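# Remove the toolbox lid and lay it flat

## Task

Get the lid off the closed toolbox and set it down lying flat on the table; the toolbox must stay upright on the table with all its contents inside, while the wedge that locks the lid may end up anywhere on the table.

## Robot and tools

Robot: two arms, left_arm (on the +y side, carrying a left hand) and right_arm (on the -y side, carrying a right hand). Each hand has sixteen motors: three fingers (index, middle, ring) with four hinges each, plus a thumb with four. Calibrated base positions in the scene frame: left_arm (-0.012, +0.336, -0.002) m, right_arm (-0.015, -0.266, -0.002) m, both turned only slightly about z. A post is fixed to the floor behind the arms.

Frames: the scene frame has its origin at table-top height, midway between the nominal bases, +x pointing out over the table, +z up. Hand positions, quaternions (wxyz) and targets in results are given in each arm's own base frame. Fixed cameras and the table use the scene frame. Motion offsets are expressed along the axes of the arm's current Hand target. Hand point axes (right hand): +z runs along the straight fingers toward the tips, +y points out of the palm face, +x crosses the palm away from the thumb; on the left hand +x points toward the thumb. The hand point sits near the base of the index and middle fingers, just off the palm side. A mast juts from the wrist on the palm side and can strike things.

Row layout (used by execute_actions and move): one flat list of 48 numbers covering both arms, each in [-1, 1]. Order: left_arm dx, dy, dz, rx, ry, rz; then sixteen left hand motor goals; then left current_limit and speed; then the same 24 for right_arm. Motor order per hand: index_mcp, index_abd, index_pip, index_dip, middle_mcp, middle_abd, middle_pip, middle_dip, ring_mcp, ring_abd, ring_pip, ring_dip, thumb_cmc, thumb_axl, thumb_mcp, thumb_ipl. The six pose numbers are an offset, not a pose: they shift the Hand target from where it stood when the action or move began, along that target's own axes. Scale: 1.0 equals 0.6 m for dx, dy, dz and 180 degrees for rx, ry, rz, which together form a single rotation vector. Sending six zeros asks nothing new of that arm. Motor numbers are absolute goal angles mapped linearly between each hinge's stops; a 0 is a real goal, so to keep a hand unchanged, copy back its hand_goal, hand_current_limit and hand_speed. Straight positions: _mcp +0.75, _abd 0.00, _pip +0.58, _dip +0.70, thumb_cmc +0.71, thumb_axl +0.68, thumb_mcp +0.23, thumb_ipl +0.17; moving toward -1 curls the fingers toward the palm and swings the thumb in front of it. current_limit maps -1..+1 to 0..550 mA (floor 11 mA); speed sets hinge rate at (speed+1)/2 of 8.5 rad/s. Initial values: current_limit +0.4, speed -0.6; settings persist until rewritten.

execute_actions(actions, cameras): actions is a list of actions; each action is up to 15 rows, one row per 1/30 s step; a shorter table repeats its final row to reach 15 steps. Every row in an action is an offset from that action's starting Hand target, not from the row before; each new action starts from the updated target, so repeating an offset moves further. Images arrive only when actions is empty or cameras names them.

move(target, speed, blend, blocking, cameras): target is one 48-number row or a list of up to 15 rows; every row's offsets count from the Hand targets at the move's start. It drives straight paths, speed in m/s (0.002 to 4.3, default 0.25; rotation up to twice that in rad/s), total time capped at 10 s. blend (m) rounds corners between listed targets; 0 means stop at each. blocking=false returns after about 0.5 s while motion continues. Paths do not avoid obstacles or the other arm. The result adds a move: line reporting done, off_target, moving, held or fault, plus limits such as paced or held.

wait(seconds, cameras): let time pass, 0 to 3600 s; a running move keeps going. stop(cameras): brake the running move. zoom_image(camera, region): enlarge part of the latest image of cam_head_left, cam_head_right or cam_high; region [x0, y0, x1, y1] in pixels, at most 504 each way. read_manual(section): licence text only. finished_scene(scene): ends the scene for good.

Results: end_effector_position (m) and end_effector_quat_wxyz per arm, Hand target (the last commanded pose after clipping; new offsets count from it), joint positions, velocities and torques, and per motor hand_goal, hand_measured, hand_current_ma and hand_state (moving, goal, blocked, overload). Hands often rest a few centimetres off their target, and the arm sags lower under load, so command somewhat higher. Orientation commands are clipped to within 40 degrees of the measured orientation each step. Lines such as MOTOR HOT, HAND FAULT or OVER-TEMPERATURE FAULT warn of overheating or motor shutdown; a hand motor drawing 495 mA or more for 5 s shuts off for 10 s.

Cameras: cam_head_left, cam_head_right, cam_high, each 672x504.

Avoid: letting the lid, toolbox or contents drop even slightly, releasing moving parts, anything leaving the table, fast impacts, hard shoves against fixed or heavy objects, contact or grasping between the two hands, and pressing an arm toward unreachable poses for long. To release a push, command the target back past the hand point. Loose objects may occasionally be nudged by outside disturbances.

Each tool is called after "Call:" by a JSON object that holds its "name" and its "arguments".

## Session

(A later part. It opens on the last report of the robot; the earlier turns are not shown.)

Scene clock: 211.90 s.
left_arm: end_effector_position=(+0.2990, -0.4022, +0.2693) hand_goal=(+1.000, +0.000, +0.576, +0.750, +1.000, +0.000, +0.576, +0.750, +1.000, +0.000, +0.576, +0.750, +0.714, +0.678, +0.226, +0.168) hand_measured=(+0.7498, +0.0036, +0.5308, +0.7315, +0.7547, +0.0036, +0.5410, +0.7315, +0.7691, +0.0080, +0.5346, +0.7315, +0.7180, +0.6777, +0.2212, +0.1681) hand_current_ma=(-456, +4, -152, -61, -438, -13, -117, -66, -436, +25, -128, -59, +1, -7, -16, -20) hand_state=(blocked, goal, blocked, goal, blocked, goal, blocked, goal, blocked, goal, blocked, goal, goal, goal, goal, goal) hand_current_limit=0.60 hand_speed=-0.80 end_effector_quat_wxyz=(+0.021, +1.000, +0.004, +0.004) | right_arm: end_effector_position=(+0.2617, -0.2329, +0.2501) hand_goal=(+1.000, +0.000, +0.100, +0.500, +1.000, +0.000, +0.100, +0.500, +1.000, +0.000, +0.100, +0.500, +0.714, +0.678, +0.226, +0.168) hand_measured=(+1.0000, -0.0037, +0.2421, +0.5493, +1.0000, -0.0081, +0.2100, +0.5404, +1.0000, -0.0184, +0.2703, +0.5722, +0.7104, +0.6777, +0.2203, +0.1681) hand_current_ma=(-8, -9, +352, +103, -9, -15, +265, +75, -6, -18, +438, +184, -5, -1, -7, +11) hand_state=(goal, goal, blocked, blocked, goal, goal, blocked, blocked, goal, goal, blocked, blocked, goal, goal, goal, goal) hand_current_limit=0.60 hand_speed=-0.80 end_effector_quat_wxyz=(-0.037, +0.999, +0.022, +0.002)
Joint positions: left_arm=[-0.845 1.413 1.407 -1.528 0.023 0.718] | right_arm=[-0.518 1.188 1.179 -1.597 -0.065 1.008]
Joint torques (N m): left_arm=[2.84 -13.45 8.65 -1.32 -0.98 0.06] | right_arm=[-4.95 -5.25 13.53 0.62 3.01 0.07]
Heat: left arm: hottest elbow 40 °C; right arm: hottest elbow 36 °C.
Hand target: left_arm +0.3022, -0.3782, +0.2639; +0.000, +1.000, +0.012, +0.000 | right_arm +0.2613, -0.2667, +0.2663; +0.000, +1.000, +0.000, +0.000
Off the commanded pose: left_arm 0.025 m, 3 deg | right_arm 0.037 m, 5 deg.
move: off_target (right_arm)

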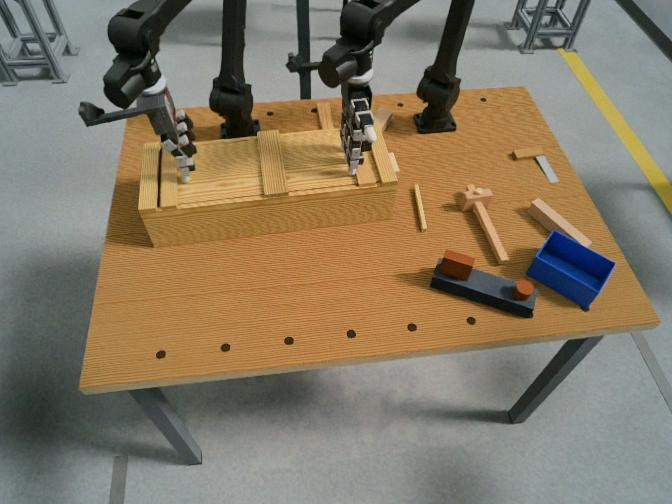

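Call:
{"name": "move", "arguments": {"target": [[0,0,0,0,0,0,0.82,0,0.576,0.75,0.82,0,0.576,0.75,0.82,0,0.576,0.75,0.714,0.678,0.226,0.168,0.6,-0.6, 0,-0.06,-0.03,0,0.012,0,1,0,0.314,0.55,1,0,0.314,0.55,1,0,0.314,0.55,0.714,0.678,0.226,0.168,0.6,-0.6],[0,0,0,0,0,0,0.82,0,0.576,0.75,0.82,0,0.576,0.75,0.82,0,0.576,0.75,0.714,0.678,0.226,0.168,0.6,-0.6, 0,-0.06,0.018,0,0.012,0,1,0,0.314,0.55,1,0,0.314,0.55,1,0,0.314,0.55,0.714,0.678,0.226,0.168,0.6,-0.6]], "speed": 0.06, "cameras": ["cam_high"]}}

Call:
{"name": "zoom_image", "arguments": {"camera": "cam_high", "region": [125, 100, 265, 240]}}

Scene clock: 214.53 s.
left_arm: end_effector_position=(+0.2993, -0.4005, +0.2693) hand_goal=(+0.820, +0.000, +0.576, +0.750, +0.820, +0.000, +0.576, +0.750, +0.820, +0.000, +0.576, +0.750, +0.714, +0.678, +0.226, +0.168) hand_measured=(+0.7450, -0.0052, +0.5308, +0.7315, +0.7498, -0.0052, +0.5423, +0.7315, +0.7655, -0.0023, +0.5359, +0.7327, +0.7180, +0.6777, +0.2212, +0.1681) hand_current_ma=(-277, -19, -155, -50, -253, -15, -114, -59, -191, +13, -129, -61, +7, -11, -23, -10) hand_state=(blocked, goal, blocked, goal, blocked, goal, blocked, goal, blocked, goal, blocked, goal, goal, goal, goal, goal) hand_current_limit=0.60 hand_speed=-0.60 end_effector_quat_wxyz=(+0.021, +1.000, +0.004, +0.004) | right_arm: end_effector_position=(+0.2567, -0.2313, +0.2571) hand_goal=(+1.000, +0.000, +0.314, +0.550, +1.000, +0.000, +0.314, +0.550, +1.000, +0.000, +0.314, +0.550, +0.714, +0.678, +0.226, +0.168) hand_measured=(+1.0000, -0.0023, +0.3280, +0.5556, +0.9971, +0.0021, +0.3216, +0.5556, +0.9947, -0.0037, +0.3114, +0.5556, +0.7117, +0.6777, +0.2203, +0.1681) hand_current_ma=(-1, -13, +24, +3, -18, +6, +10, +1, -12, -9, -5, +18, +4, -2, -3, +0) hand_state=(goal, goal, goal, goal, goal, goal, goal, goal, goal, goal, goal, goal, goal, goal, goal, goal) hand_current_limit=0.60 hand_speed=-0.60 end_effector_quat_wxyz=(-0.006, +1.000, -0.003, +0.014)
Joint positions: left_arm=[-0.842 1.41 1.404 -1.528 0.022 0.721] | right_arm=[-0.494 1.151 1.156 -1.558 -0.024 1.084]
Joint torques (N m): left_arm=[2.55 -13.16 8.88 -1.31 -0.95 0.03] | right_arm=[-0.44 -6.89 8.64 1.02 0.27 0.11]
Heat: left arm: hottest elbow 39 °C; right arm: hottest elbow 36 °C.
Hand target: left_arm +0.3020, -0.3783, +0.2638; +0.000, +1.000, +0.012, +0.000 | right_arm +0.2612, -0.2307, +0.2556; +0.000, +1.000, +0.000, +0.019
Off the commanded pose: left_arm 0.023 m, 3 deg | right_arm 0.005 m, 1 deg.
move: done

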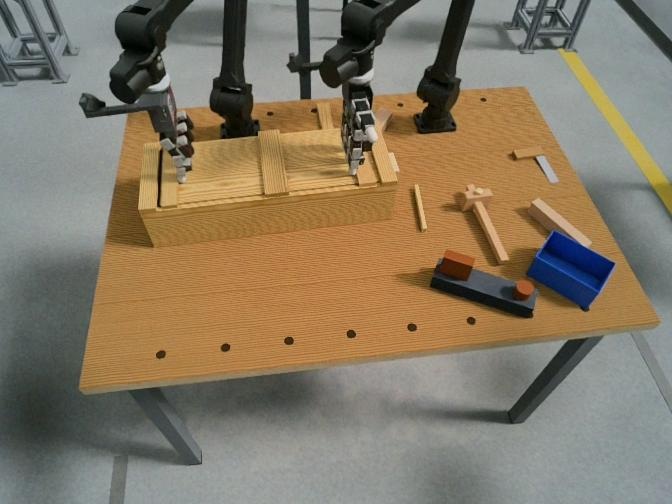

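Scaled by 3.600 from the camera's image (finer frame: 960x720).

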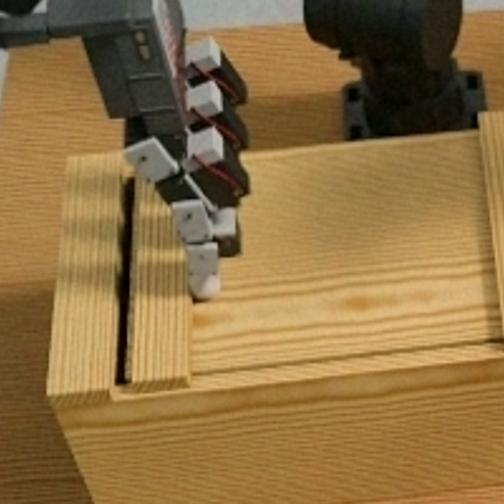

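Call:
{"name": "move", "arguments": {"target": [[0,-0.015,0,0,0,0,1,0,0.576,0.75,1,0,0.576,0.75,1,0,0.576,0.75,0.714,0.678,0.226,0.168,0.6,-0.8, 0,0.07,0.002,0,0,0,1,0,0.1,0.5,1,0,0.1,0.5,1,0,0.1,0.5,0.714,0.678,0.226,0.168,0.6,-0.8]], "speed": 0.05, "cameras": ["cam_high"]}}

Call:
{"name": "zoom_image", "arguments": {"camera": "cam_high", "region": [125, 100, 265, 240]}}

Scene clock: 216.83 s.
left_arm: end_effector_position=(+0.2986, -0.3982, +0.2704) hand_goal=(+1.000, +0.000, +0.576, +0.750, +1.000, +0.000, +0.576, +0.750, +1.000, +0.000, +0.576, +0.750, +0.714, +0.678, +0.226, +0.168) hand_measured=(+0.7438, +0.0051, +0.5244, +0.7289, +0.7498, +0.0051, +0.5346, +0.7264, +0.7655, +0.0080, +0.5218, +0.7264, +0.7180, +0.6777, +0.2212, +0.1681) hand_current_ma=(-456, +12, -173, -68, -433, +4, -136, -66, -436, +26, -164, -83, +14, -19, -17, -6) hand_state=(blocked, goal, blocked, blocked, blocked, goal, blocked, blocked, blocked, goal, blocked, blocked, goal, goal, goal, goal) hand_current_limit=0.60 hand_speed=-0.80 end_effector_quat_wxyz=(+0.026, +1.000, +0.002, +0.004) | right_arm: end_effector_position=(+0.2581, -0.2313, +0.2478) hand_goal=(+1.000, +0.000, +0.100, +0.500, +1.000, +0.000, +0.100, +0.500, +1.000, +0.000, +0.100, +0.500, +0.714, +0.678, +0.226, +0.168) hand_measured=(+1.0000, -0.0110, +0.2164, +0.5289, +0.9995, -0.0081, +0.1997, +0.5263, +1.0000, -0.0110, +0.1792, +0.5225, +0.7117, +0.6777, +0.2203, +0.1681) hand_current_ma=(+2, -29, +286, +60, -5, -7, +225, +40, -6, -16, +192, +56, -4, -3, -9, +0) hand_state=(goal, goal, blocked, blocked, goal, goal, blocked, blocked, goal, goal, blocked, blocked, goal, goal, goal, goal) hand_current_limit=0.60 hand_speed=-0.80 end_effector_quat_wxyz=(-0.041, +0.999, +0.011, +0.022)
Joint positions: left_arm=[-0.836 1.4 1.394 -1.521 0.03 0.73] | right_arm=[-0.532 1.162 1.156 -1.569 -0.092 1.017]
Joint torques (N m): left_arm=[3.25 -13.63 8.39 -1.62 -1.22 0.08] | right_arm=[-5.77 -3.6 12.15 1.63 3.26 -0.22]
Heat: left arm: hottest elbow 39 °C; right arm: hottest elbow 36 °C.
Hand target: left_arm +0.3018, -0.3693, +0.2640; +0.000, +1.000, +0.012, +0.000 | right_arm +0.2614, -0.2727, +0.2545; +0.000, +1.000, +0.000, +0.019
Off the commanded pose: left_arm 0.030 m, 3 deg | right_arm 0.042 m, 5 deg.
move: off_target (left_arm, right_arm)

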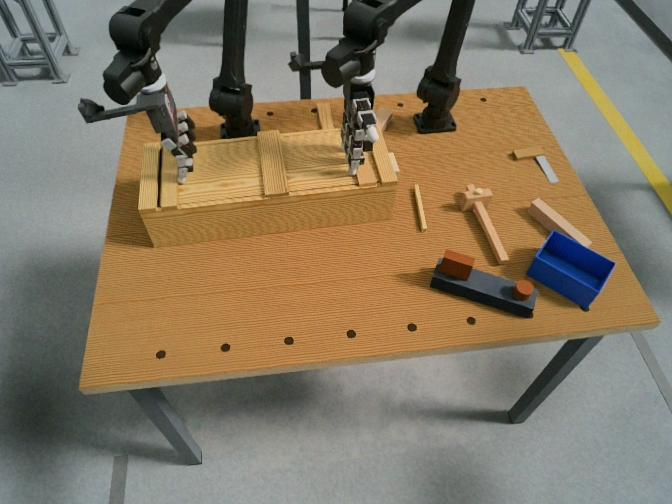

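Scaled by 3.600 from the camera's image (finer frame: 960x720).

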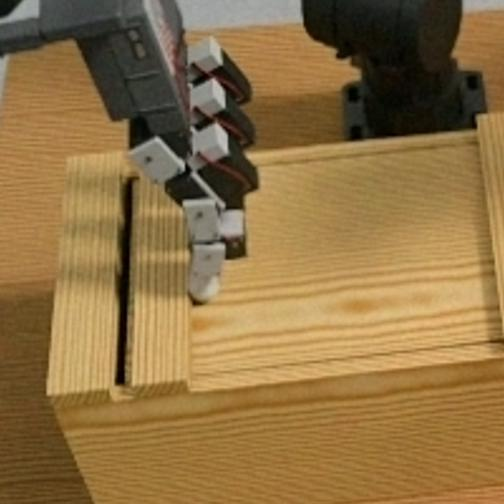

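Call:
{"name": "move", "arguments": {"target": [[0,-0.01,0,0,0,0,1,0,0.576,0.75,1,0,0.576,0.75,1,0,0.576,0.75,0.714,0.678,0.226,0.168,0.67,-0.8, 0,0.02,0.0,0,0,0,1,0,0.0,0.45,1,0,0.0,0.45,1,0,0.0,0.45,0.714,0.678,0.226,0.168,0.67,-0.8],[0,-0.01,0,0,0,0,1,0,0.576,0.75,1,0,0.576,0.75,1,0,0.576,0.75,0.714,0.678,0.226,0.168,0.67,-0.8, 0,0.02,-0.055,0,0,0,1,0,0.0,0.45,1,0,0.0,0.45,1,0,0.0,0.45,0.714,0.678,0.226,0.168,0.67,-0.8]], "speed": 0.05, "cameras": ["cam_high"]}}

Call:
{"name": "zoom_image", "arguments": {"camera": "cam_high", "region": [125, 100, 265, 240]}}

Scene clock: 218.90 s.
left_arm: end_effector_position=(+0.2982, -0.3997, +0.2722) hand_goal=(+1.000, +0.000, +0.576, +0.750, +1.000, +0.000, +0.576, +0.750, +1.000, +0.000, +0.576, +0.750, +0.714, +0.678, +0.226, +0.168) hand_measured=(+0.7426, +0.0036, +0.5064, +0.7213, +0.7474, +0.0051, +0.5179, +0.7162, +0.7643, +0.0080, +0.5038, +0.7162, +0.7180, +0.6777, +0.2212, +0.1672) hand_current_ma=(-458, +4, -235, -84, -456, -1, -192, -108, -451, +24, -237, -111, +16, -5, -19, -8) hand_state=(blocked, goal, blocked, blocked, blocked, goal, blocked, blocked, blocked, goal, blocked, blocked, goal, goal, goal, goal) hand_current_limit=0.67 hand_speed=-0.80 end_effector_quat_wxyz=(+0.036, +0.999, -0.001, +0.004) | right_arm: end_effector_position=(+0.2601, -0.2393, +0.2464) hand_goal=(+1.000, +0.000, +0.000, +0.450, +1.000, +0.000, +0.000, +0.450, +1.000, +0.000, +0.000, +0.450, +0.714, +0.678, +0.226, +0.168) hand_measured=(+1.0000, -0.0272, +0.2138, +0.5047, +1.0000, -0.0257, +0.1625, +0.5212, +1.0000, -0.0301, +0.1240, +0.5098, +0.7104, +0.6777, +0.2203, +0.1681) hand_current_ma=(+9, -38, +457, +119, +0, -31, +407, +174, +2, -37, +315, +149, -4, +1, -7, +16) hand_state=(goal, blocked, blocked, blocked, goal, blocked, blocked, blocked, goal, blocked, blocked, blocked, goal, goal, goal, goal) hand_current_limit=0.67 hand_speed=-0.80 end_effector_quat_wxyz=(-0.060, +0.998, +0.025, +0.000)
Joint positions: left_arm=[-0.832 1.394 1.388 -1.506 0.044 0.74] | right_arm=[-0.558 1.212 1.196 -1.622 -0.1 0.959]
Joint torques (N m): left_arm=[3.66 -13.98 8.13 -2.21 -1.76 0.07] | right_arm=[-5.77 -7.18 17.07 0.62 3.66 0.06]
Heat: left arm: hottest elbow 39 °C; right arm: hottest elbow 37 °C.
Hand target: left_arm +0.3018, -0.3634, +0.2640; +0.000, +1.000, +0.012, +0.001 | right_arm +0.2602, -0.2847, +0.2875; +0.000, +1.000, +0.000, +0.020
Off the commanded pose: left_arm 0.037 m, 4 deg | right_arm 0.061 m, 8 deg.
move: off_target (left_arm, right_arm)

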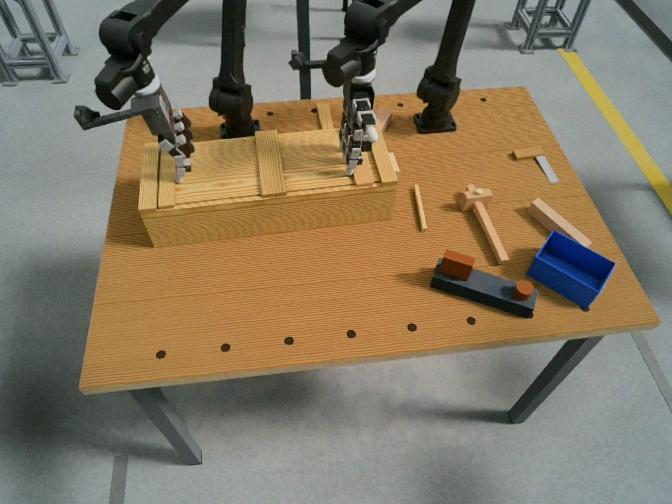

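Scaled by 3.600 from the camera's image (finer frame: 960x720).

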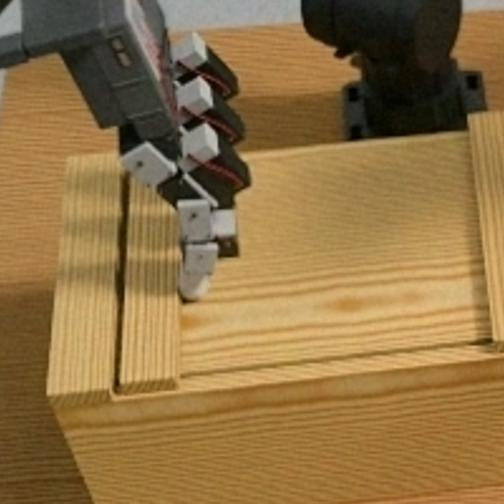

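Call:
{"name": "move", "arguments": {"target": [[0,-0.01,0,0,0,0,1,0,0.576,0.75,1,0,0.576,0.75,1,0,0.576,0.75,0.714,0.678,0.226,0.168,0.7,-0.8, 0,-0.02,0,0,0,0,1,0,0.0,0.45,1,0,0.0,0.45,1,0,0.0,0.45,0.714,0.678,0.226,0.168,0.67,-0.8]], "speed": 0.05, "cameras": ["cam_high"]}}

Call:
{"name": "zoom_image", "arguments": {"camera": "cam_high", "region": [125, 100, 265, 240]}}

Scene clock: 219.70 s.
left_arm: end_effector_position=(+0.2974, -0.3980, +0.2727) hand_goal=(+1.000, +0.000, +0.576, +0.750, +1.000, +0.000, +0.576, +0.750, +1.000, +0.000, +0.576, +0.750, +0.714, +0.678, +0.226, +0.168) hand_measured=(+0.7426, +0.0051, +0.5025, +0.7174, +0.7462, +0.0051, +0.5141, +0.7149, +0.7643, +0.0095, +0.4974, +0.7149, +0.7180, +0.6777, +0.2212, +0.1681) hand_current_ma=(-460, +15, -246, -97, -461, +2, -214, -117, -466, +20, -271, -120, +15, -7, -15, -15) hand_state=(blocked, goal, blocked, blocked, blocked, goal, blocked, blocked, blocked, goal, blocked, blocked, goal, goal, goal, goal) hand_current_limit=0.70 hand_speed=-0.80 end_effector_quat_wxyz=(+0.039, +0.999, -0.004, +0.005) | right_arm: end_effector_position=(+0.2596, -0.2392, +0.2464) hand_goal=(+1.000, +0.000, +0.000, +0.450, +1.000, +0.000, +0.000, +0.450, +1.000, +0.000, +0.000, +0.450, +0.714, +0.678, +0.226, +0.168) hand_measured=(+1.0000, -0.0286, +0.2126, +0.5047, +1.0000, -0.0272, +0.1625, +0.5212, +1.0000, -0.0316, +0.1266, +0.5098, +0.7104, +0.6777, +0.2203, +0.1681) hand_current_ma=(+4, -42, +464, +123, +2, -37, +408, +154, -3, -43, +309, +148, +0, -5, -6, +4) hand_state=(goal, blocked, blocked, blocked, goal, blocked, blocked, blocked, goal, blocked, blocked, blocked, goal, goal, goal, goal) hand_current_limit=0.67 hand_speed=-0.80 end_effector_quat_wxyz=(-0.060, +0.998, +0.023, +0.000)
Joint positions: left_arm=[-0.829 1.386 1.38 -1.5 0.046 0.747] | right_arm=[-0.558 1.212 1.196 -1.622 -0.1 0.963]
Joint torques (N m): left_arm=[4.25 -14.15 7.9 -2.45 -1.83 0.06] | right_arm=[-3.96 -8.64 15.87 0.49 3.56 0.29]
Heat: left arm: hottest elbow 39 °C; right arm: hottest elbow 37 °C.
Hand target: left_arm +0.3016, -0.3572, +0.2640; +0.000, +1.000, +0.012, +0.000 | right_arm +0.2601, -0.2726, +0.2874; +0.000, +1.000, +0.000, +0.020
Off the commanded pose: left_arm 0.042 m, 5 deg | right_arm 0.053 m, 8 deg.
move: off_target (left_arm, right_arm)

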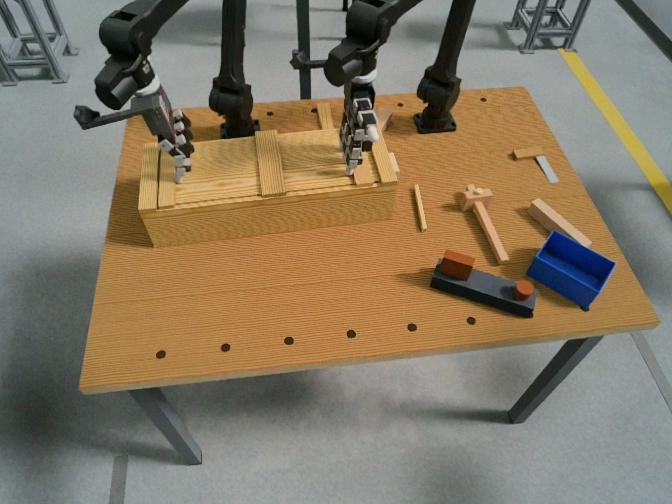

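Scaled by 3.600 from the camera's image (finer frame: 960x720).

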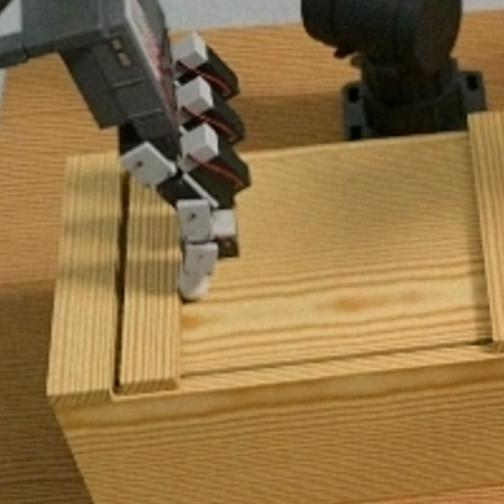

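Call:
{"name": "move", "arguments": {"target": [[0,0,0,0,0,0,1,0,0.576,0.75,1,0,0.576,0.75,1,0,0.576,0.75,0.714,0.678,0.226,0.168,0.67,-0.8, 0,-0.04,0.045,0,0,0,1,0,0.1,0.5,1,0,0.1,0.5,1,0,0.1,0.5,0.714,0.678,0.226,0.168,0.6,-0.8]], "speed": 0.05, "cameras": ["cam_high"]}}

Call:
{"name": "zoom_image", "arguments": {"camera": "cam_high", "region": [125, 100, 265, 240]}}

Scene clock: 221.17 s.
left_arm: end_effector_position=(+0.2980, -0.3944, +0.2726) hand_goal=(+1.000, +0.000, +0.576, +0.750, +1.000, +0.000, +0.576, +0.750, +1.000, +0.000, +0.576, +0.750, +0.714, +0.678, +0.226, +0.168) hand_measured=(+0.7438, -0.0008, +0.5025, +0.7187, +0.7474, +0.0007, +0.5141, +0.7136, +0.7655, +0.0036, +0.4974, +0.7149, +0.7180, +0.6767, +0.2212, +0.1681) hand_current_ma=(-462, +1, -261, -99, -466, -14, -210, -113, -461, +19, -266, -120, +19, -21, -23, -12) hand_state=(blocked, goal, blocked, blocked, blocked, goal, blocked, blocked, blocked, goal, blocked, blocked, goal, goal, goal, goal) hand_current_limit=0.67 hand_speed=-0.80 end_effector_quat_wxyz=(+0.039, +0.999, -0.002, +0.005) | right_arm: end_effector_position=(+0.2578, -0.2312, +0.2502) hand_goal=(+1.000, +0.000, +0.100, +0.500, +1.000, +0.000, +0.100, +0.500, +1.000, +0.000, +0.100, +0.500, +0.714, +0.678, +0.226, +0.168) hand_measured=(+1.0000, -0.0257, +0.2036, +0.5404, +1.0000, -0.0272, +0.1779, +0.5442, +1.0000, -0.0301, +0.1574, +0.5302, +0.7104, +0.6767, +0.2203, +0.1672) hand_current_ma=(+1, -39, +255, +82, -2, -34, +168, +98, -7, -40, +116, +74, +4, -2, -21, +11) hand_state=(goal, blocked, blocked, blocked, goal, blocked, blocked, blocked, goal, blocked, blocked, blocked, goal, goal, goal, goal) hand_current_limit=0.60 hand_speed=-0.80 end_effector_quat_wxyz=(-0.041, +0.999, +0.009, +0.003)
Joint positions: left_arm=[-0.823 1.38 1.373 -1.5 0.046 0.75] | right_arm=[-0.522 1.183 1.176 -1.6 -0.074 1.03]
Joint torques (N m): left_arm=[3.72 -13.51 8.44 -2.48 -1.81 0.08] | right_arm=[-1.67 -8.06 9.51 2.04 2.39 0.14]
Heat: left arm: hottest elbow 38 °C; right arm: hottest elbow 37 °C.
Hand target: left_arm +0.3015, -0.3573, +0.2639; +0.000, +1.000, +0.012, +0.000 | right_arm +0.2611, -0.2487, +0.2603; +0.000, +1.000, +0.000, +0.019
Off the commanded pose: left_arm 0.038 m, 5 deg | right_arm 0.020 m, 5 deg.
move: off_target (right_arm)

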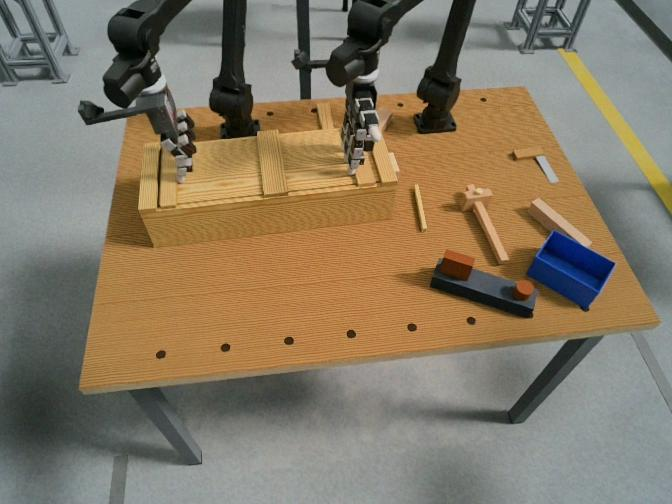

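Scaled by 3.600 from the camera's image (finer frame: 960x720).

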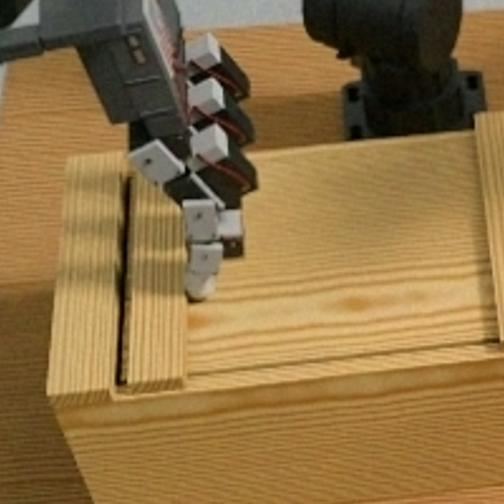

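Call:
{"name": "move", "arguments": {"target": [[0,0,0,0,0,0,1,0,0.576,0.75,1,0,0.576,0.75,1,0,0.576,0.75,0.714,0.678,0.226,0.168,0.7,-0.8, 0,0.03,0.0,0,0,0,1,0,0.0,0.5,1,0,0.0,0.5,1,0,0.0,0.5,0.714,0.678,0.226,0.168,0.55,-0.8],[0,0,0,0,0,0,1,0,0.576,0.75,1,0,0.576,0.75,1,0,0.576,0.75,0.714,0.678,0.226,0.168,0.7,-0.8, 0,0.03,-0.055,0,0,0,1,0,0.0,0.5,1,0,0.0,0.5,1,0,0.0,0.5,0.714,0.678,0.226,0.168,0.55,-0.8]], "speed": 0.05, "cameras": ["cam_high"]}}

Call:
{"name": "zoom_image", "arguments": {"camera": "cam_high", "region": [125, 100, 265, 240]}}

Scene clock: 223.33 s.
left_arm: end_effector_position=(+0.2980, -0.3942, +0.2730) hand_goal=(+1.000, +0.000, +0.576, +0.750, +1.000, +0.000, +0.576, +0.750, +1.000, +0.000, +0.576, +0.750, +0.714, +0.678, +0.226, +0.168) hand_measured=(+0.7438, -0.0008, +0.5025, +0.7187, +0.7474, -0.0008, +0.5141, +0.7149, +0.7655, +0.0021, +0.4974, +0.7149, +0.7180, +0.6777, +0.2212, +0.1681) hand_current_ma=(-464, +2, -250, -103, -468, -16, -213, -121, -463, +15, -257, -118, +18, -16, -17, -10) hand_state=(blocked, goal, blocked, blocked, blocked, goal, blocked, blocked, blocked, goal, blocked, blocked, goal, goal, goal, goal) hand_current_limit=0.70 hand_speed=-0.80 end_effector_quat_wxyz=(+0.039, +0.999, -0.002, +0.005) | right_arm: end_effector_position=(+0.2591, -0.2303, +0.2542) hand_goal=(+1.000, +0.000, +0.000, +0.500, +1.000, +0.000, +0.000, +0.500, +1.000, +0.000, +0.000, +0.500, +0.714, +0.678, +0.226, +0.168) hand_measured=(+1.0000, -0.0272, +0.1753, +0.5454, +1.0000, -0.0272, +0.1394, +0.5429, +1.0000, -0.0301, +0.1061, +0.5327, +0.7104, +0.6777, +0.2203, +0.1672) hand_current_ma=(-2, -41, +424, +90, -9, -40, +350, +88, -3, -36, +260, +82, -4, -4, -3, +4) hand_state=(goal, blocked, blocked, blocked, goal, blocked, blocked, blocked, goal, blocked, blocked, blocked, goal, goal, goal, goal) hand_current_limit=0.55 hand_speed=-0.80 end_effector_quat_wxyz=(-0.049, +0.999, +0.020, -0.002)
Joint positions: left_arm=[-0.823 1.379 1.373 -1.5 0.046 0.751] | right_arm=[-0.524 1.192 1.196 -1.629 -0.082 1.004]
Joint torques (N m): left_arm=[3.78 -13.39 8.44 -2.47 -1.81 0.07] | right_arm=[-5.01 -7.53 16.53 0.12 2.88 0.02]
Heat: left arm: hottest elbow 38 °C; right arm: hottest elbow 37 °C.
Hand target: left_arm +0.3016, -0.3573, +0.2638; +0.000, +1.000, +0.012, +0.000 | right_arm +0.2599, -0.2666, +0.2933; +0.000, +1.000, +0.000, +0.019
Off the commanded pose: left_arm 0.038 m, 5 deg | right_arm 0.053 m, 7 deg.
move: off_target (right_arm)

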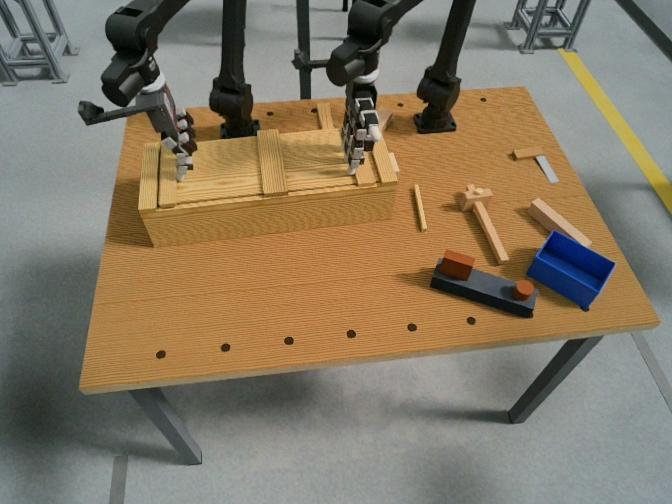

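Scaled by 3.600 from the camera's image (finer frame: 960x720).

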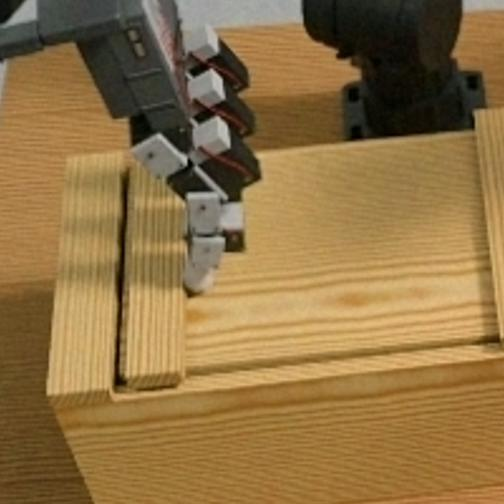

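Call:
{"name": "move", "arguments": {"target": [[0,0,0,0,0,0,1,0,0.576,0.75,1,0,0.576,0.75,1,0,0.576,0.75,0.714,0.678,0.226,0.168,0.7,-0.8, 0,0.0,-0.03,0,0,0,1,0,0.0,0.5,1,0,0.0,0.5,1,0,0.0,0.5,0.714,0.678,0.226,0.168,0.6,-0.8]], "speed": 0.04, "cameras": ["cam_high"]}}

Call:
{"name": "zoom_image", "arguments": {"camera": "cam_high", "region": [125, 100, 265, 240]}}

Scene clock: 224.27 s.
left_arm: end_effector_position=(+0.2980, -0.3936, +0.2744) hand_goal=(+1.000, +0.000, +0.576, +0.750, +1.000, +0.000, +0.576, +0.750, +1.000, +0.000, +0.576, +0.750, +0.714, +0.678, +0.226, +0.168) hand_measured=(+0.7438, -0.0037, +0.5025, +0.7187, +0.7474, -0.0037, +0.5154, +0.7136, +0.7655, +0.0007, +0.4974, +0.7149, +0.7180, +0.6777, +0.2212, +0.1681) hand_current_ma=(-478, -13, -249, -105, -469, -11, -207, -108, -463, +16, -253, -123, +17, -4, -18, -8) hand_state=(blocked, goal, blocked, blocked, blocked, goal, blocked, blocked, blocked, goal, blocked, blocked, goal, goal, goal, goal) hand_current_limit=0.70 hand_speed=-0.80 end_effector_quat_wxyz=(+0.040, +0.999, -0.002, +0.007) | right_arm: end_effector_position=(+0.2588, -0.2297, +0.2720) hand_goal=(+1.000, +0.000, +0.000, +0.500, +1.000, +0.000, +0.000, +0.500, +1.000, +0.000, +0.000, +0.500, +0.714, +0.678, +0.226, +0.168) hand_measured=(+1.0000, -0.0272, +0.1753, +0.5467, +1.0000, -0.0272, +0.1394, +0.5429, +1.0000, -0.0301, +0.1061, +0.5327, +0.7104, +0.6777, +0.2203, +0.1672) hand_current_ma=(+1, -36, +436, +100, -14, -28, +346, +96, -1, -36, +262, +82, +3, +5, -7, +0) hand_state=(goal, blocked, blocked, blocked, goal, blocked, blocked, blocked, goal, blocked, blocked, blocked, goal, goal, goal, goal) hand_current_limit=0.60 hand_speed=-0.80 end_effector_quat_wxyz=(-0.050, +0.999, +0.021, -0.002)
Joint positions: left_arm=[-0.822 1.376 1.373 -1.5 0.045 0.751] | right_arm=[-0.524 1.193 1.244 -1.677 -0.084 1.003]
Joint torques (N m): left_arm=[3.66 -13.04 8.46 -2.47 -1.79 0.07] | right_arm=[-4.95 -7.36 16.73 0.24 2.97 0.04]
Heat: left arm: hottest elbow 38 °C; right arm: hottest elbow 37 °C.
Hand target: left_arm +0.3016, -0.3573, +0.2638; +0.000, +1.000, +0.012, +0.000 | right_arm +0.2591, -0.2666, +0.3114; +0.000, +1.000, +0.000, +0.019
Off the commanded pose: left_arm 0.038 m, 5 deg | right_arm 0.054 m, 7 deg.
move: off_target (right_arm)

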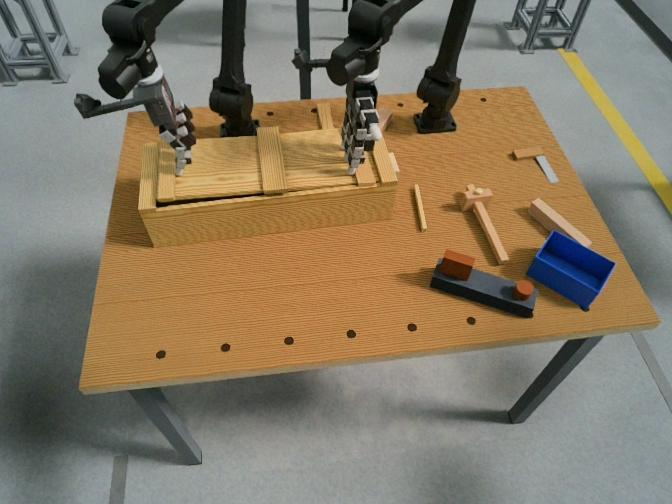

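Scaled by 3.600 from the camera's image (finer frame: 960x720).

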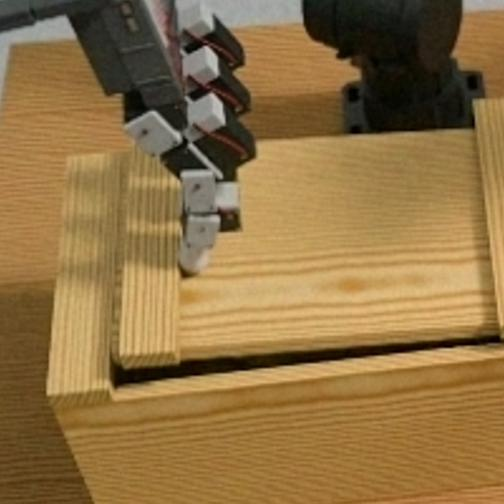

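Call:
{"name": "move", "arguments": {"target": [[0,0,0,0,0,0,1,0,0.576,0.75,1,0,0.576,0.75,1,0,0.576,0.75,0.714,0.678,0.226,0.168,0.7,-0.8, 0,0.0,-0.02,0,0,0,1,0,0.0,0.5,1,0,0.0,0.5,1,0,0.0,0.5,0.714,0.678,0.226,0.168,0.6,-0.8]], "speed": 0.04, "cameras": ["cam_high"]}}

Call:
{"name": "zoom_image", "arguments": {"camera": "cam_high", "region": [125, 100, 265, 240]}}

Scene clock: 225.00 s.
left_arm: end_effector_position=(+0.2980, -0.3936, +0.2744) hand_goal=(+1.000, +0.000, +0.576, +0.750, +1.000, +0.000, +0.576, +0.750, +1.000, +0.000, +0.576, +0.750, +0.714, +0.678, +0.226, +0.168) hand_measured=(+0.7426, -0.0023, +0.5025, +0.7187, +0.7462, -0.0023, +0.5141, +0.7149, +0.7643, +0.0007, +0.4974, +0.7136, +0.7180, +0.6777, +0.2212, +0.1681) hand_current_ma=(-475, -15, -249, -91, -478, -15, -208, -119, -467, +10, -251, -120, +13, -8, -18, -4) hand_state=(blocked, goal, blocked, blocked, blocked, goal, blocked, blocked, blocked, goal, blocked, blocked, goal, goal, goal, goal) hand_current_limit=0.70 hand_speed=-0.80 end_effector_quat_wxyz=(+0.040, +0.999, -0.002, +0.007) | right_arm: end_effector_position=(+0.2599, -0.2304, +0.2740) hand_goal=(+1.000, +0.000, +0.000, +0.500, +1.000, +0.000, +0.000, +0.500, +1.000, +0.000, +0.000, +0.500, +0.714, +0.678, +0.226, +0.168) hand_measured=(+1.0000, -0.0257, +0.1766, +0.5480, +1.0000, -0.0272, +0.1407, +0.5442, +1.0000, -0.0286, +0.1073, +0.5365, +0.7104, +0.6777, +0.2203, +0.1681) hand_current_ma=(+6, -38, +435, +101, +1, -30, +349, +98, -5, -40, +261, +86, +2, +4, -8, +9) hand_state=(goal, blocked, blocked, blocked, goal, blocked, blocked, blocked, goal, blocked, blocked, blocked, goal, goal, goal, goal) hand_current_limit=0.60 hand_speed=-0.80 end_effector_quat_wxyz=(-0.049, +0.999, +0.021, +0.000)
Joint positions: left_arm=[-0.822 1.376 1.373 -1.5 0.045 0.751] | right_arm=[-0.524 1.193 1.249 -1.677 -0.084 1.003]
Joint torques (N m): left_arm=[3.72 -13.1 8.47 -2.45 -1.8 0.07] | right_arm=[-4.78 -8.23 17.81 -0.09 3.18 0.07]
Heat: left arm: hottest elbow 38 °C; right arm: hottest elbow 37 °C.
Hand target: left_arm +0.3016, -0.3572, +0.2638; +0.000, +1.000, +0.012, +0.000 | right_arm +0.2587, -0.2666, +0.3233; +0.000, +1.000, +0.000, +0.019
Off the commanded pose: left_arm 0.038 m, 5 deg | right_arm 0.061 m, 6 deg.
joint sent to its limit (right arm) — joint 4 (wrist pitch), lower limit. The joint targets are off in position, not in orientation.
move: off_target (right_arm)

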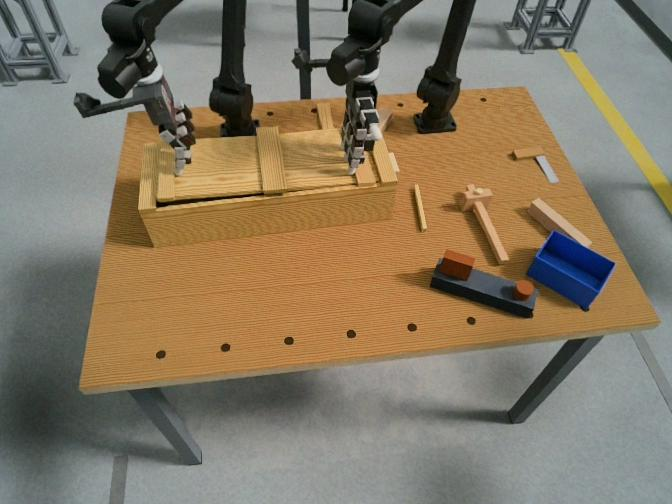

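Scaled by 3.600 from the camera's image (finer frame: 960x720).

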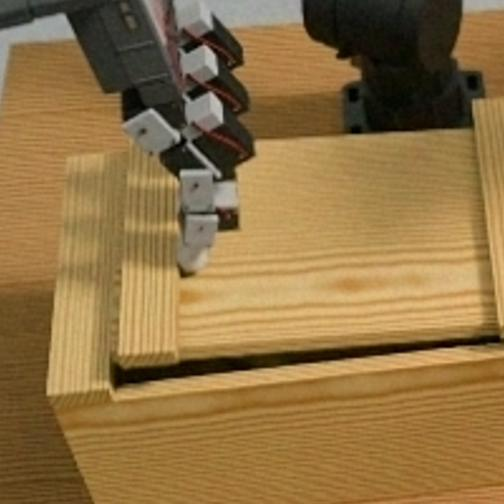

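Call:
{"name": "move", "arguments": {"target": [[0,0.005,-0.01,0,0,0,1,0,0.576,0.75,1,0,0.576,0.75,1,0,0.576,0.75,0.714,0.678,0.226,0.168,0.7,-0.8, 0,0.005,-0.012,0,0,0,1,0,0.0,0.5,1,0,0.0,0.5,1,0,0.0,0.5,0.714,0.678,0.226,0.168,0.65,-0.8]], "speed": 0.04, "cameras": ["cam_high"]}}

Call:
{"name": "zoom_image", "arguments": {"camera": "cam_high", "region": [125, 100, 265, 240]}}

Scene clock: 225.77 s.
left_arm: end_effector_position=(+0.2978, -0.3938, +0.2745) hand_goal=(+1.000, +0.000, +0.576, +0.750, +1.000, +0.000, +0.576, +0.750, +1.000, +0.000, +0.576, +0.750, +0.714, +0.678, +0.226, +0.168) hand_measured=(+0.7426, +0.0021, +0.5025, +0.7187, +0.7462, +0.0021, +0.5141, +0.7136, +0.7643, +0.0051, +0.4948, +0.7136, +0.7180, +0.6777, +0.2212, +0.1672) hand_current_ma=(-473, +6, -248, -96, -464, -12, -209, -117, -462, +23, -266, -123, +18, -6, -27, -7) hand_state=(blocked, goal, blocked, blocked, blocked, goal, blocked, blocked, blocked, goal, blocked, blocked, goal, goal, goal, goal) hand_current_limit=0.70 hand_speed=-0.80 end_effector_quat_wxyz=(+0.041, +0.999, -0.002, +0.006) | right_arm: end_effector_position=(+0.2613, -0.2312, +0.2767) hand_goal=(+1.000, +0.000, +0.000, +0.500, +1.000, +0.000, +0.000, +0.500, +1.000, +0.000, +0.000, +0.500, +0.714, +0.678, +0.226, +0.168) hand_measured=(+1.0000, -0.0272, +0.1766, +0.5467, +1.0000, -0.0272, +0.1407, +0.5493, +1.0000, -0.0301, +0.1073, +0.5454, +0.7104, +0.6777, +0.2203, +0.1681) hand_current_ma=(+5, -45, +453, +98, -3, -37, +351, +103, -1, -34, +272, +106, +5, -3, -5, -2) hand_state=(goal, blocked, blocked, blocked, goal, blocked, blocked, blocked, goal, blocked, blocked, blocked, goal, goal, goal, goal) hand_current_limit=0.65 hand_speed=-0.80 end_effector_quat_wxyz=(-0.047, +0.999, +0.021, +0.003)
Joint positions: left_arm=[-0.822 1.376 1.373 -1.5 0.047 0.751] | right_arm=[-0.524 1.193 1.256 -1.677 -0.084 1.003]
Joint torques (N m): left_arm=[3.37 -12.69 10.21 -3.04 -1.86 0.03] | right_arm=[-5.36 -9 18.35 0.02 3.36 0.06]
Heat: left arm: hottest elbow 38 °C; right arm: hottest elbow 37 °C.
Hand target: left_arm +0.3017, -0.3603, +0.2698; +0.000, +1.000, +0.012, +0.000 | right_arm +0.2585, -0.2696, +0.3305; +0.000, +1.000, +0.000, +0.019
Off the commanded pose: left_arm 0.034 m, 5 deg | right_arm 0.066 m, 6 deg.
joint sent to its limit (right arm) — joint 4 (wrist pitch), lower limit. The joint targets are off in position, not in orientation.
move: off_target (left_arm, right_arm)

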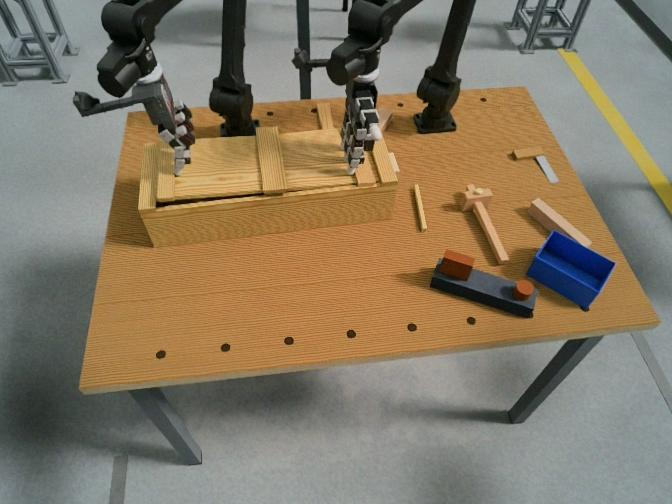

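Scaled by 3.600 from the camera's image (finer frame: 960x720).

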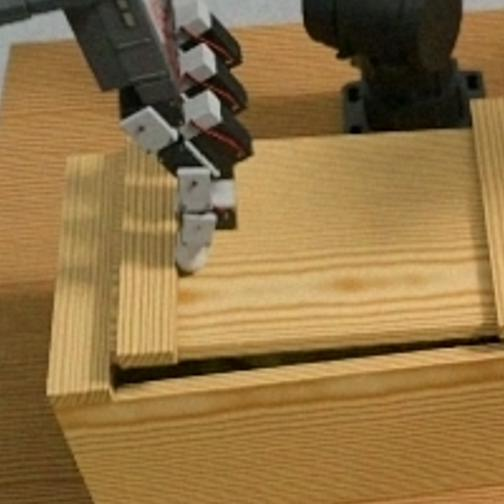

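Call:
{"name": "move", "arguments": {"target": [[0,0.0,-0.005,0,0,0,1,0,0.576,0.75,1,0,0.576,0.75,1,0,0.576,0.75,0.714,0.678,0.226,0.168,0.7,-0.8, 0,0.0,-0.02,0,0,0,1,0,0.0,0.5,1,0,0.0,0.5,1,0,0.0,0.5,0.714,0.678,0.226,0.168,0.68,-0.8]], "speed": 0.04, "cameras": ["cam_high"]}}

Call:
{"name": "zoom_image", "arguments": {"camera": "cam_high", "region": [125, 100, 265, 240]}}

Scene clock: 226.87 s.
left_arm: end_effector_position=(+0.2978, -0.3940, +0.2751) hand_goal=(+1.000, +0.000, +0.576, +0.750, +1.000, +0.000, +0.576, +0.750, +1.000, +0.000, +0.576, +0.750, +0.714, +0.678, +0.226, +0.168) hand_measured=(+0.7414, +0.0051, +0.5000, +0.7187, +0.7414, +0.0065, +0.5141, +0.7136, +0.7631, +0.0095, +0.4884, +0.7098, +0.7180, +0.6777, +0.2212, +0.1681) hand_current_ma=(-475, +18, -263, -97, -469, +3, -209, -118, -464, +31, -290, -140, +17, -2, -24, -3) hand_state=(blocked, goal, blocked, blocked, blocked, goal, blocked, blocked, blocked, goal, blocked, blocked, goal, goal, goal, goal) hand_current_limit=0.70 hand_speed=-0.80 end_effector_quat_wxyz=(+0.041, +0.999, -0.002, +0.006) | right_arm: end_effector_position=(+0.2622, -0.2316, +0.2851) hand_goal=(+1.000, +0.000, +0.000, +0.500, +1.000, +0.000, +0.000, +0.500, +1.000, +0.000, +0.000, +0.500, +0.714, +0.678, +0.226, +0.168) hand_measured=(+1.0000, -0.0272, +0.1766, +0.5493, +1.0000, -0.0272, +0.1420, +0.5531, +1.0000, -0.0286, +0.1086, +0.5518, +0.7104, +0.6767, +0.2203, +0.1672) hand_current_ma=(+10, -34, +463, +110, -7, -31, +345, +123, -2, -38, +259, +122, -6, -12, -6, -2) hand_state=(goal, blocked, blocked, blocked, goal, blocked, blocked, blocked, goal, blocked, blocked, blocked, goal, goal, goal, goal) hand_current_limit=0.68 hand_speed=-0.80 end_effector_quat_wxyz=(-0.041, +0.999, +0.021, +0.013)
Joint positions: left_arm=[-0.822 1.376 1.374 -1.5 0.048 0.751] | right_arm=[-0.524 1.182 1.268 -1.677 -0.084 1.003]
Joint torques (N m): left_arm=[3.37 -12.69 10.82 -3.33 -1.88 0.03] | right_arm=[-5.13 -8.94 18.54 -0.01 3.63 0.11]
Heat: left arm: hottest elbow 38 °C; right arm: hottest elbow 37 °C.
Hand target: left_arm +0.3016, -0.3602, +0.2729; +0.000, +1.000, +0.012, +0.000 | right_arm +0.2580, -0.2696, +0.3425; +0.000, +1.000, +0.000, +0.019
Off the commanded pose: left_arm 0.034 m, 5 deg | right_arm 0.069 m, 5 deg.
joint sent to its limit (right arm) — joint 4 (wrist pitch), lower limit. The joint targets are off in position and orientation.
move: off_target (left_arm, right_arm)

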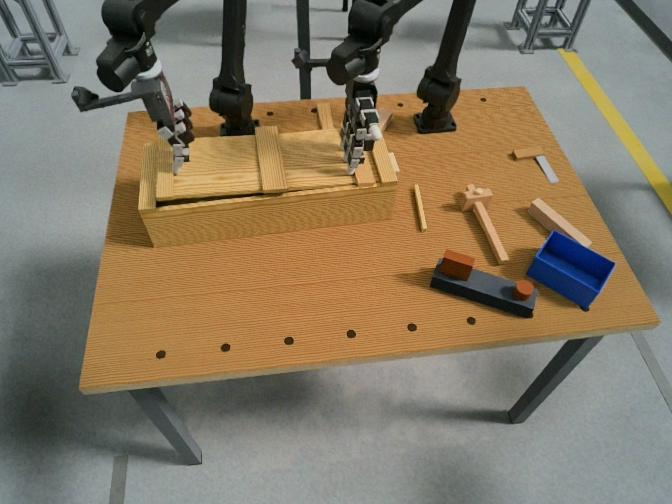

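Scaled by 3.600 from the camera's image (finer frame: 960x720).

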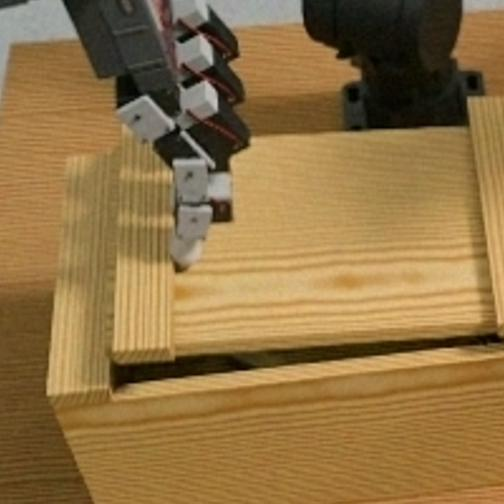

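Call:
{"name": "move", "arguments": {"target": [[0,0.0,0,0,0,0,1,0,0.576,0.75,1,0,0.576,0.75,1,0,0.576,0.75,0.714,0.678,0.226,0.168,0.7,-0.8, 0,0.0,0.02,0,0,0,1,0,0.0,0.5,1,0,0.0,0.5,1,0,0.0,0.5,0.714,0.678,0.226,0.168,0.68,-0.8],[0,0.02,-0.005,0,0,0,1,0,0.576,0.75,1,0,0.576,0.75,1,0,0.576,0.75,0.714,0.678,0.226,0.168,0.7,-0.8, 0,0.01,0.02,0,0,0,1,0,0.0,0.5,1,0,0.0,0.5,1,0,0.0,0.5,0.714,0.678,0.226,0.168,0.68,-0.8]], "speed": 0.04, "cameras": ["cam_high"]}}

Call:
{"name": "zoom_image", "arguments": {"camera": "cam_high", "region": [125, 100, 265, 240]}}

Call:
{"name": "zoom_image", "arguments": {"camera": "cam_high", "region": [300, 120, 420, 220]}}

Scene clock: 229.23 s.
left_arm: end_effector_position=(+0.2981, -0.3975, +0.2755) hand_goal=(+1.000, +0.000, +0.576, +0.750, +1.000, +0.000, +0.576, +0.750, +1.000, +0.000, +0.576, +0.750, +0.714, +0.678, +0.226, +0.168) hand_measured=(+0.7426, +0.0007, +0.5000, +0.7187, +0.7414, +0.0021, +0.5141, +0.7136, +0.7631, +0.0051, +0.4884, +0.7098, +0.7180, +0.6767, +0.2212, +0.1672) hand_current_ma=(-470, +1, -258, -104, -462, +0, -213, -123, -473, +17, -288, -148, +12, -15, -19, -4) hand_state=(blocked, goal, blocked, blocked, blocked, goal, blocked, blocked, blocked, goal, blocked, blocked, goal, goal, goal, goal) hand_current_limit=0.70 hand_speed=-0.80 end_effector_quat_wxyz=(+0.042, +0.999, -0.004, +0.006) | right_arm: end_effector_position=(+0.2612, -0.2349, +0.2834) hand_goal=(+1.000, +0.000, +0.000, +0.500, +1.000, +0.000, +0.000, +0.500, +1.000, +0.000, +0.000, +0.500, +0.714, +0.678, +0.226, +0.168) hand_measured=(+1.0000, -0.0272, +0.1766, +0.5493, +1.0000, -0.0272, +0.1407, +0.5518, +1.0000, -0.0286, +0.1073, +0.5505, +0.7104, +0.6767, +0.2203, +0.1681) hand_current_ma=(+7, -38, +458, +101, -1, -34, +348, +112, -1, -38, +260, +124, -5, -1, -12, +9) hand_state=(goal, blocked, blocked, blocked, goal, blocked, blocked, blocked, goal, blocked, blocked, blocked, goal, goal, goal, goal) hand_current_limit=0.68 hand_speed=-0.80 end_effector_quat_wxyz=(-0.043, +0.999, +0.021, +0.012)
Joint positions: left_arm=[-0.826 1.383 1.382 -1.5 0.048 0.751] | right_arm=[-0.536 1.186 1.268 -1.677 -0.086 0.992]
Joint torques (N m): left_arm=[2.14 -11.58 12.59 -3.55 -1.93 -0.15] | right_arm=[-5.6 -7.3 18.09 0.02 3.42 0.01]
Heat: left arm: hottest elbow 38 °C; right arm: hottest elbow 37 °C.
Hand target: left_arm +0.3019, -0.3723, +0.2758; +0.000, +1.000, +0.012, +0.000 | right_arm +0.2583, -0.2757, +0.3305; +0.000, +1.000, +0.000, +0.019
Off the commanded pose: left_arm 0.026 m, 5 deg | right_arm 0.062 m, 6 deg.
joint sent to its limit (right arm) — joint 4 (wrist pitch), lower limit. The joint targets are off in position, not in orientation.
move: off_target (left_arm, right_arm)

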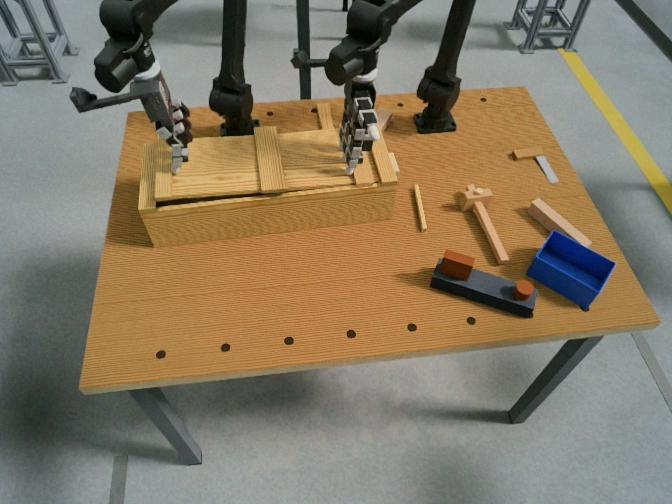

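Scaled by 3.600 from the camera's image (finer frame: 960x720).

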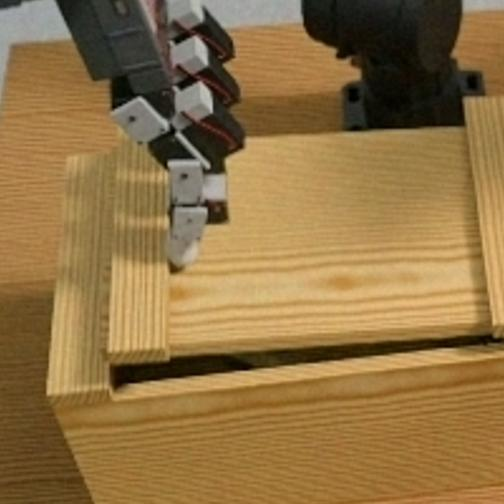

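Scaled by 4.200 from the camera's image (finer frame: 960x720).

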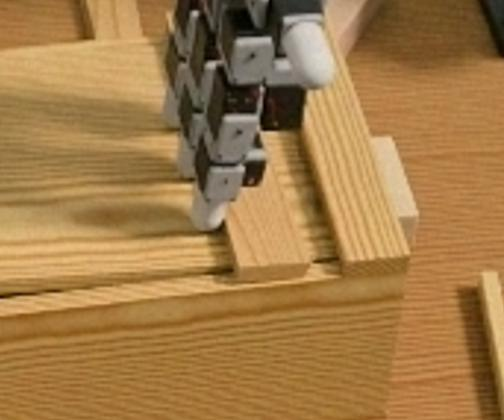

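Call:
{"name": "move", "arguments": {"target": [[0,0.02,0,0,0,0,1,0,0.576,0.75,1,0,0.576,0.75,1,0,0.576,0.75,0.714,0.678,0.226,0.168,0.7,-0.8, 0,0.018,0.0,0,0,0,1,0,0.0,0.5,1,0,0.0,0.5,1,0,0.0,0.5,0.714,0.678,0.226,0.168,0.68,-0.8]], "speed": 0.04, "cameras": ["cam_high"]}}

Call:
{"name": "zoom_image", "arguments": {"camera": "cam_high", "region": [125, 100, 265, 240]}}

Call:
{"name": "zoom_image", "arguments": {"camera": "cam_high", "region": [300, 120, 420, 220]}}

Scene clock: 230.37 s.
left_arm: end_effector_position=(+0.2980, -0.4090, +0.2757) hand_goal=(+1.000, +0.000, +0.576, +0.750, +1.000, +0.000, +0.576, +0.750, +1.000, +0.000, +0.576, +0.750, +0.714, +0.678, +0.226, +0.168) hand_measured=(+0.7438, +0.0021, +0.5000, +0.7187, +0.7426, +0.0021, +0.5141, +0.7136, +0.7631, +0.0065, +0.4884, +0.7085, +0.7180, +0.6777, +0.2212, +0.1681) hand_current_ma=(-469, +0, -264, -99, -463, -6, -220, -119, -463, +29, -285, -145, +9, -11, -27, -11) hand_state=(blocked, goal, blocked, blocked, blocked, goal, blocked, blocked, blocked, goal, blocked, blocked, goal, goal, goal, goal) hand_current_limit=0.70 hand_speed=-0.80 end_effector_quat_wxyz=(+0.042, +0.999, -0.005, +0.005) | right_arm: end_effector_position=(+0.2615, -0.2463, +0.2835) hand_goal=(+1.000, +0.000, +0.000, +0.500, +1.000, +0.000, +0.000, +0.500, +1.000, +0.000, +0.000, +0.500, +0.714, +0.678, +0.226, +0.168) hand_measured=(+1.0000, -0.0272, +0.1766, +0.5480, +1.0000, -0.0272, +0.1407, +0.5531, +1.0000, -0.0286, +0.1073, +0.5505, +0.7104, +0.6777, +0.2203, +0.1672) hand_current_ma=(+5, -39, +461, +105, -6, -33, +347, +114, +0, -34, +264, +129, +0, -3, -4, +3) hand_state=(goal, blocked, blocked, blocked, goal, blocked, blocked, blocked, goal, blocked, blocked, blocked, goal, goal, goal, goal) hand_current_limit=0.68 hand_speed=-0.80 end_effector_quat_wxyz=(-0.043, +0.999, +0.021, +0.011)
Joint positions: left_arm=[-0.844 1.405 1.405 -1.5 0.048 0.735] | right_arm=[-0.564 1.203 1.281 -1.677 -0.084 0.963]
Joint torques (N m): left_arm=[2.08 -11.87 12.46 -3.55 -1.94 -0.16] | right_arm=[-5.66 -7.65 18.04 0.01 3.22 0.01]
Heat: left arm: hottest elbow 38 °C; right arm: hottest elbow 38 °C.
Hand target: left_arm +0.3022, -0.3843, +0.2759; +0.000, +1.000, +0.012, +0.000 | right_arm +0.2584, -0.2864, +0.3305; +0.000, +1.000, +0.000, +0.019
Off the commanded pose: left_arm 0.025 m, 5 deg | right_arm 0.062 m, 6 deg.
joint sent to its limit (right arm) — joint 4 (wrist pitch), lower limit. The joint targets are off in position, not in orientation.
move: off_target (left_arm, right_arm)

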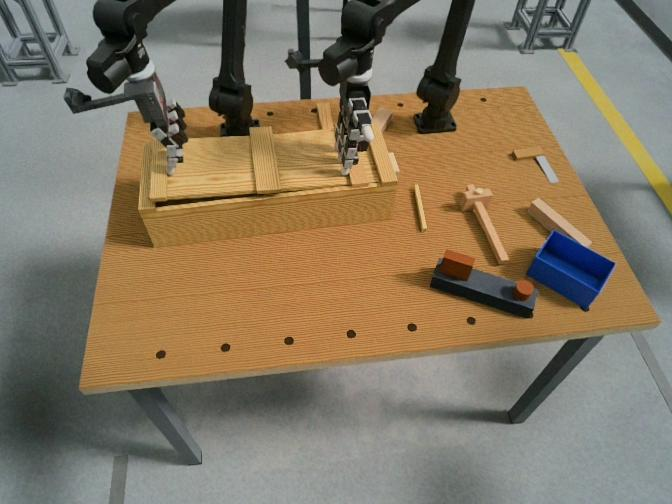

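Scaled by 3.600 from the camera's image (finer frame: 960x720).

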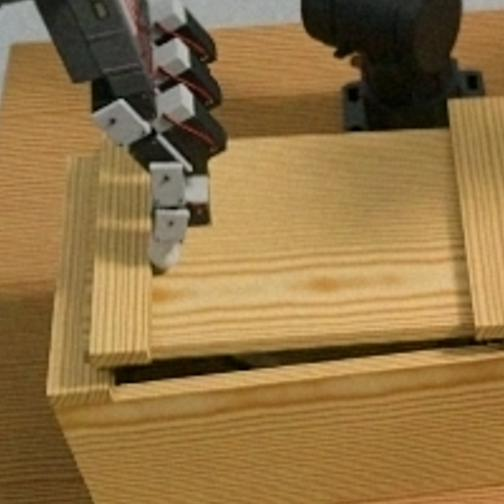

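Scaled by 4.200 from the camera's image (finer frame: 960x720).

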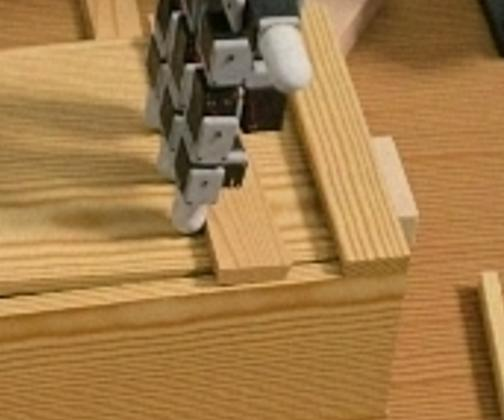

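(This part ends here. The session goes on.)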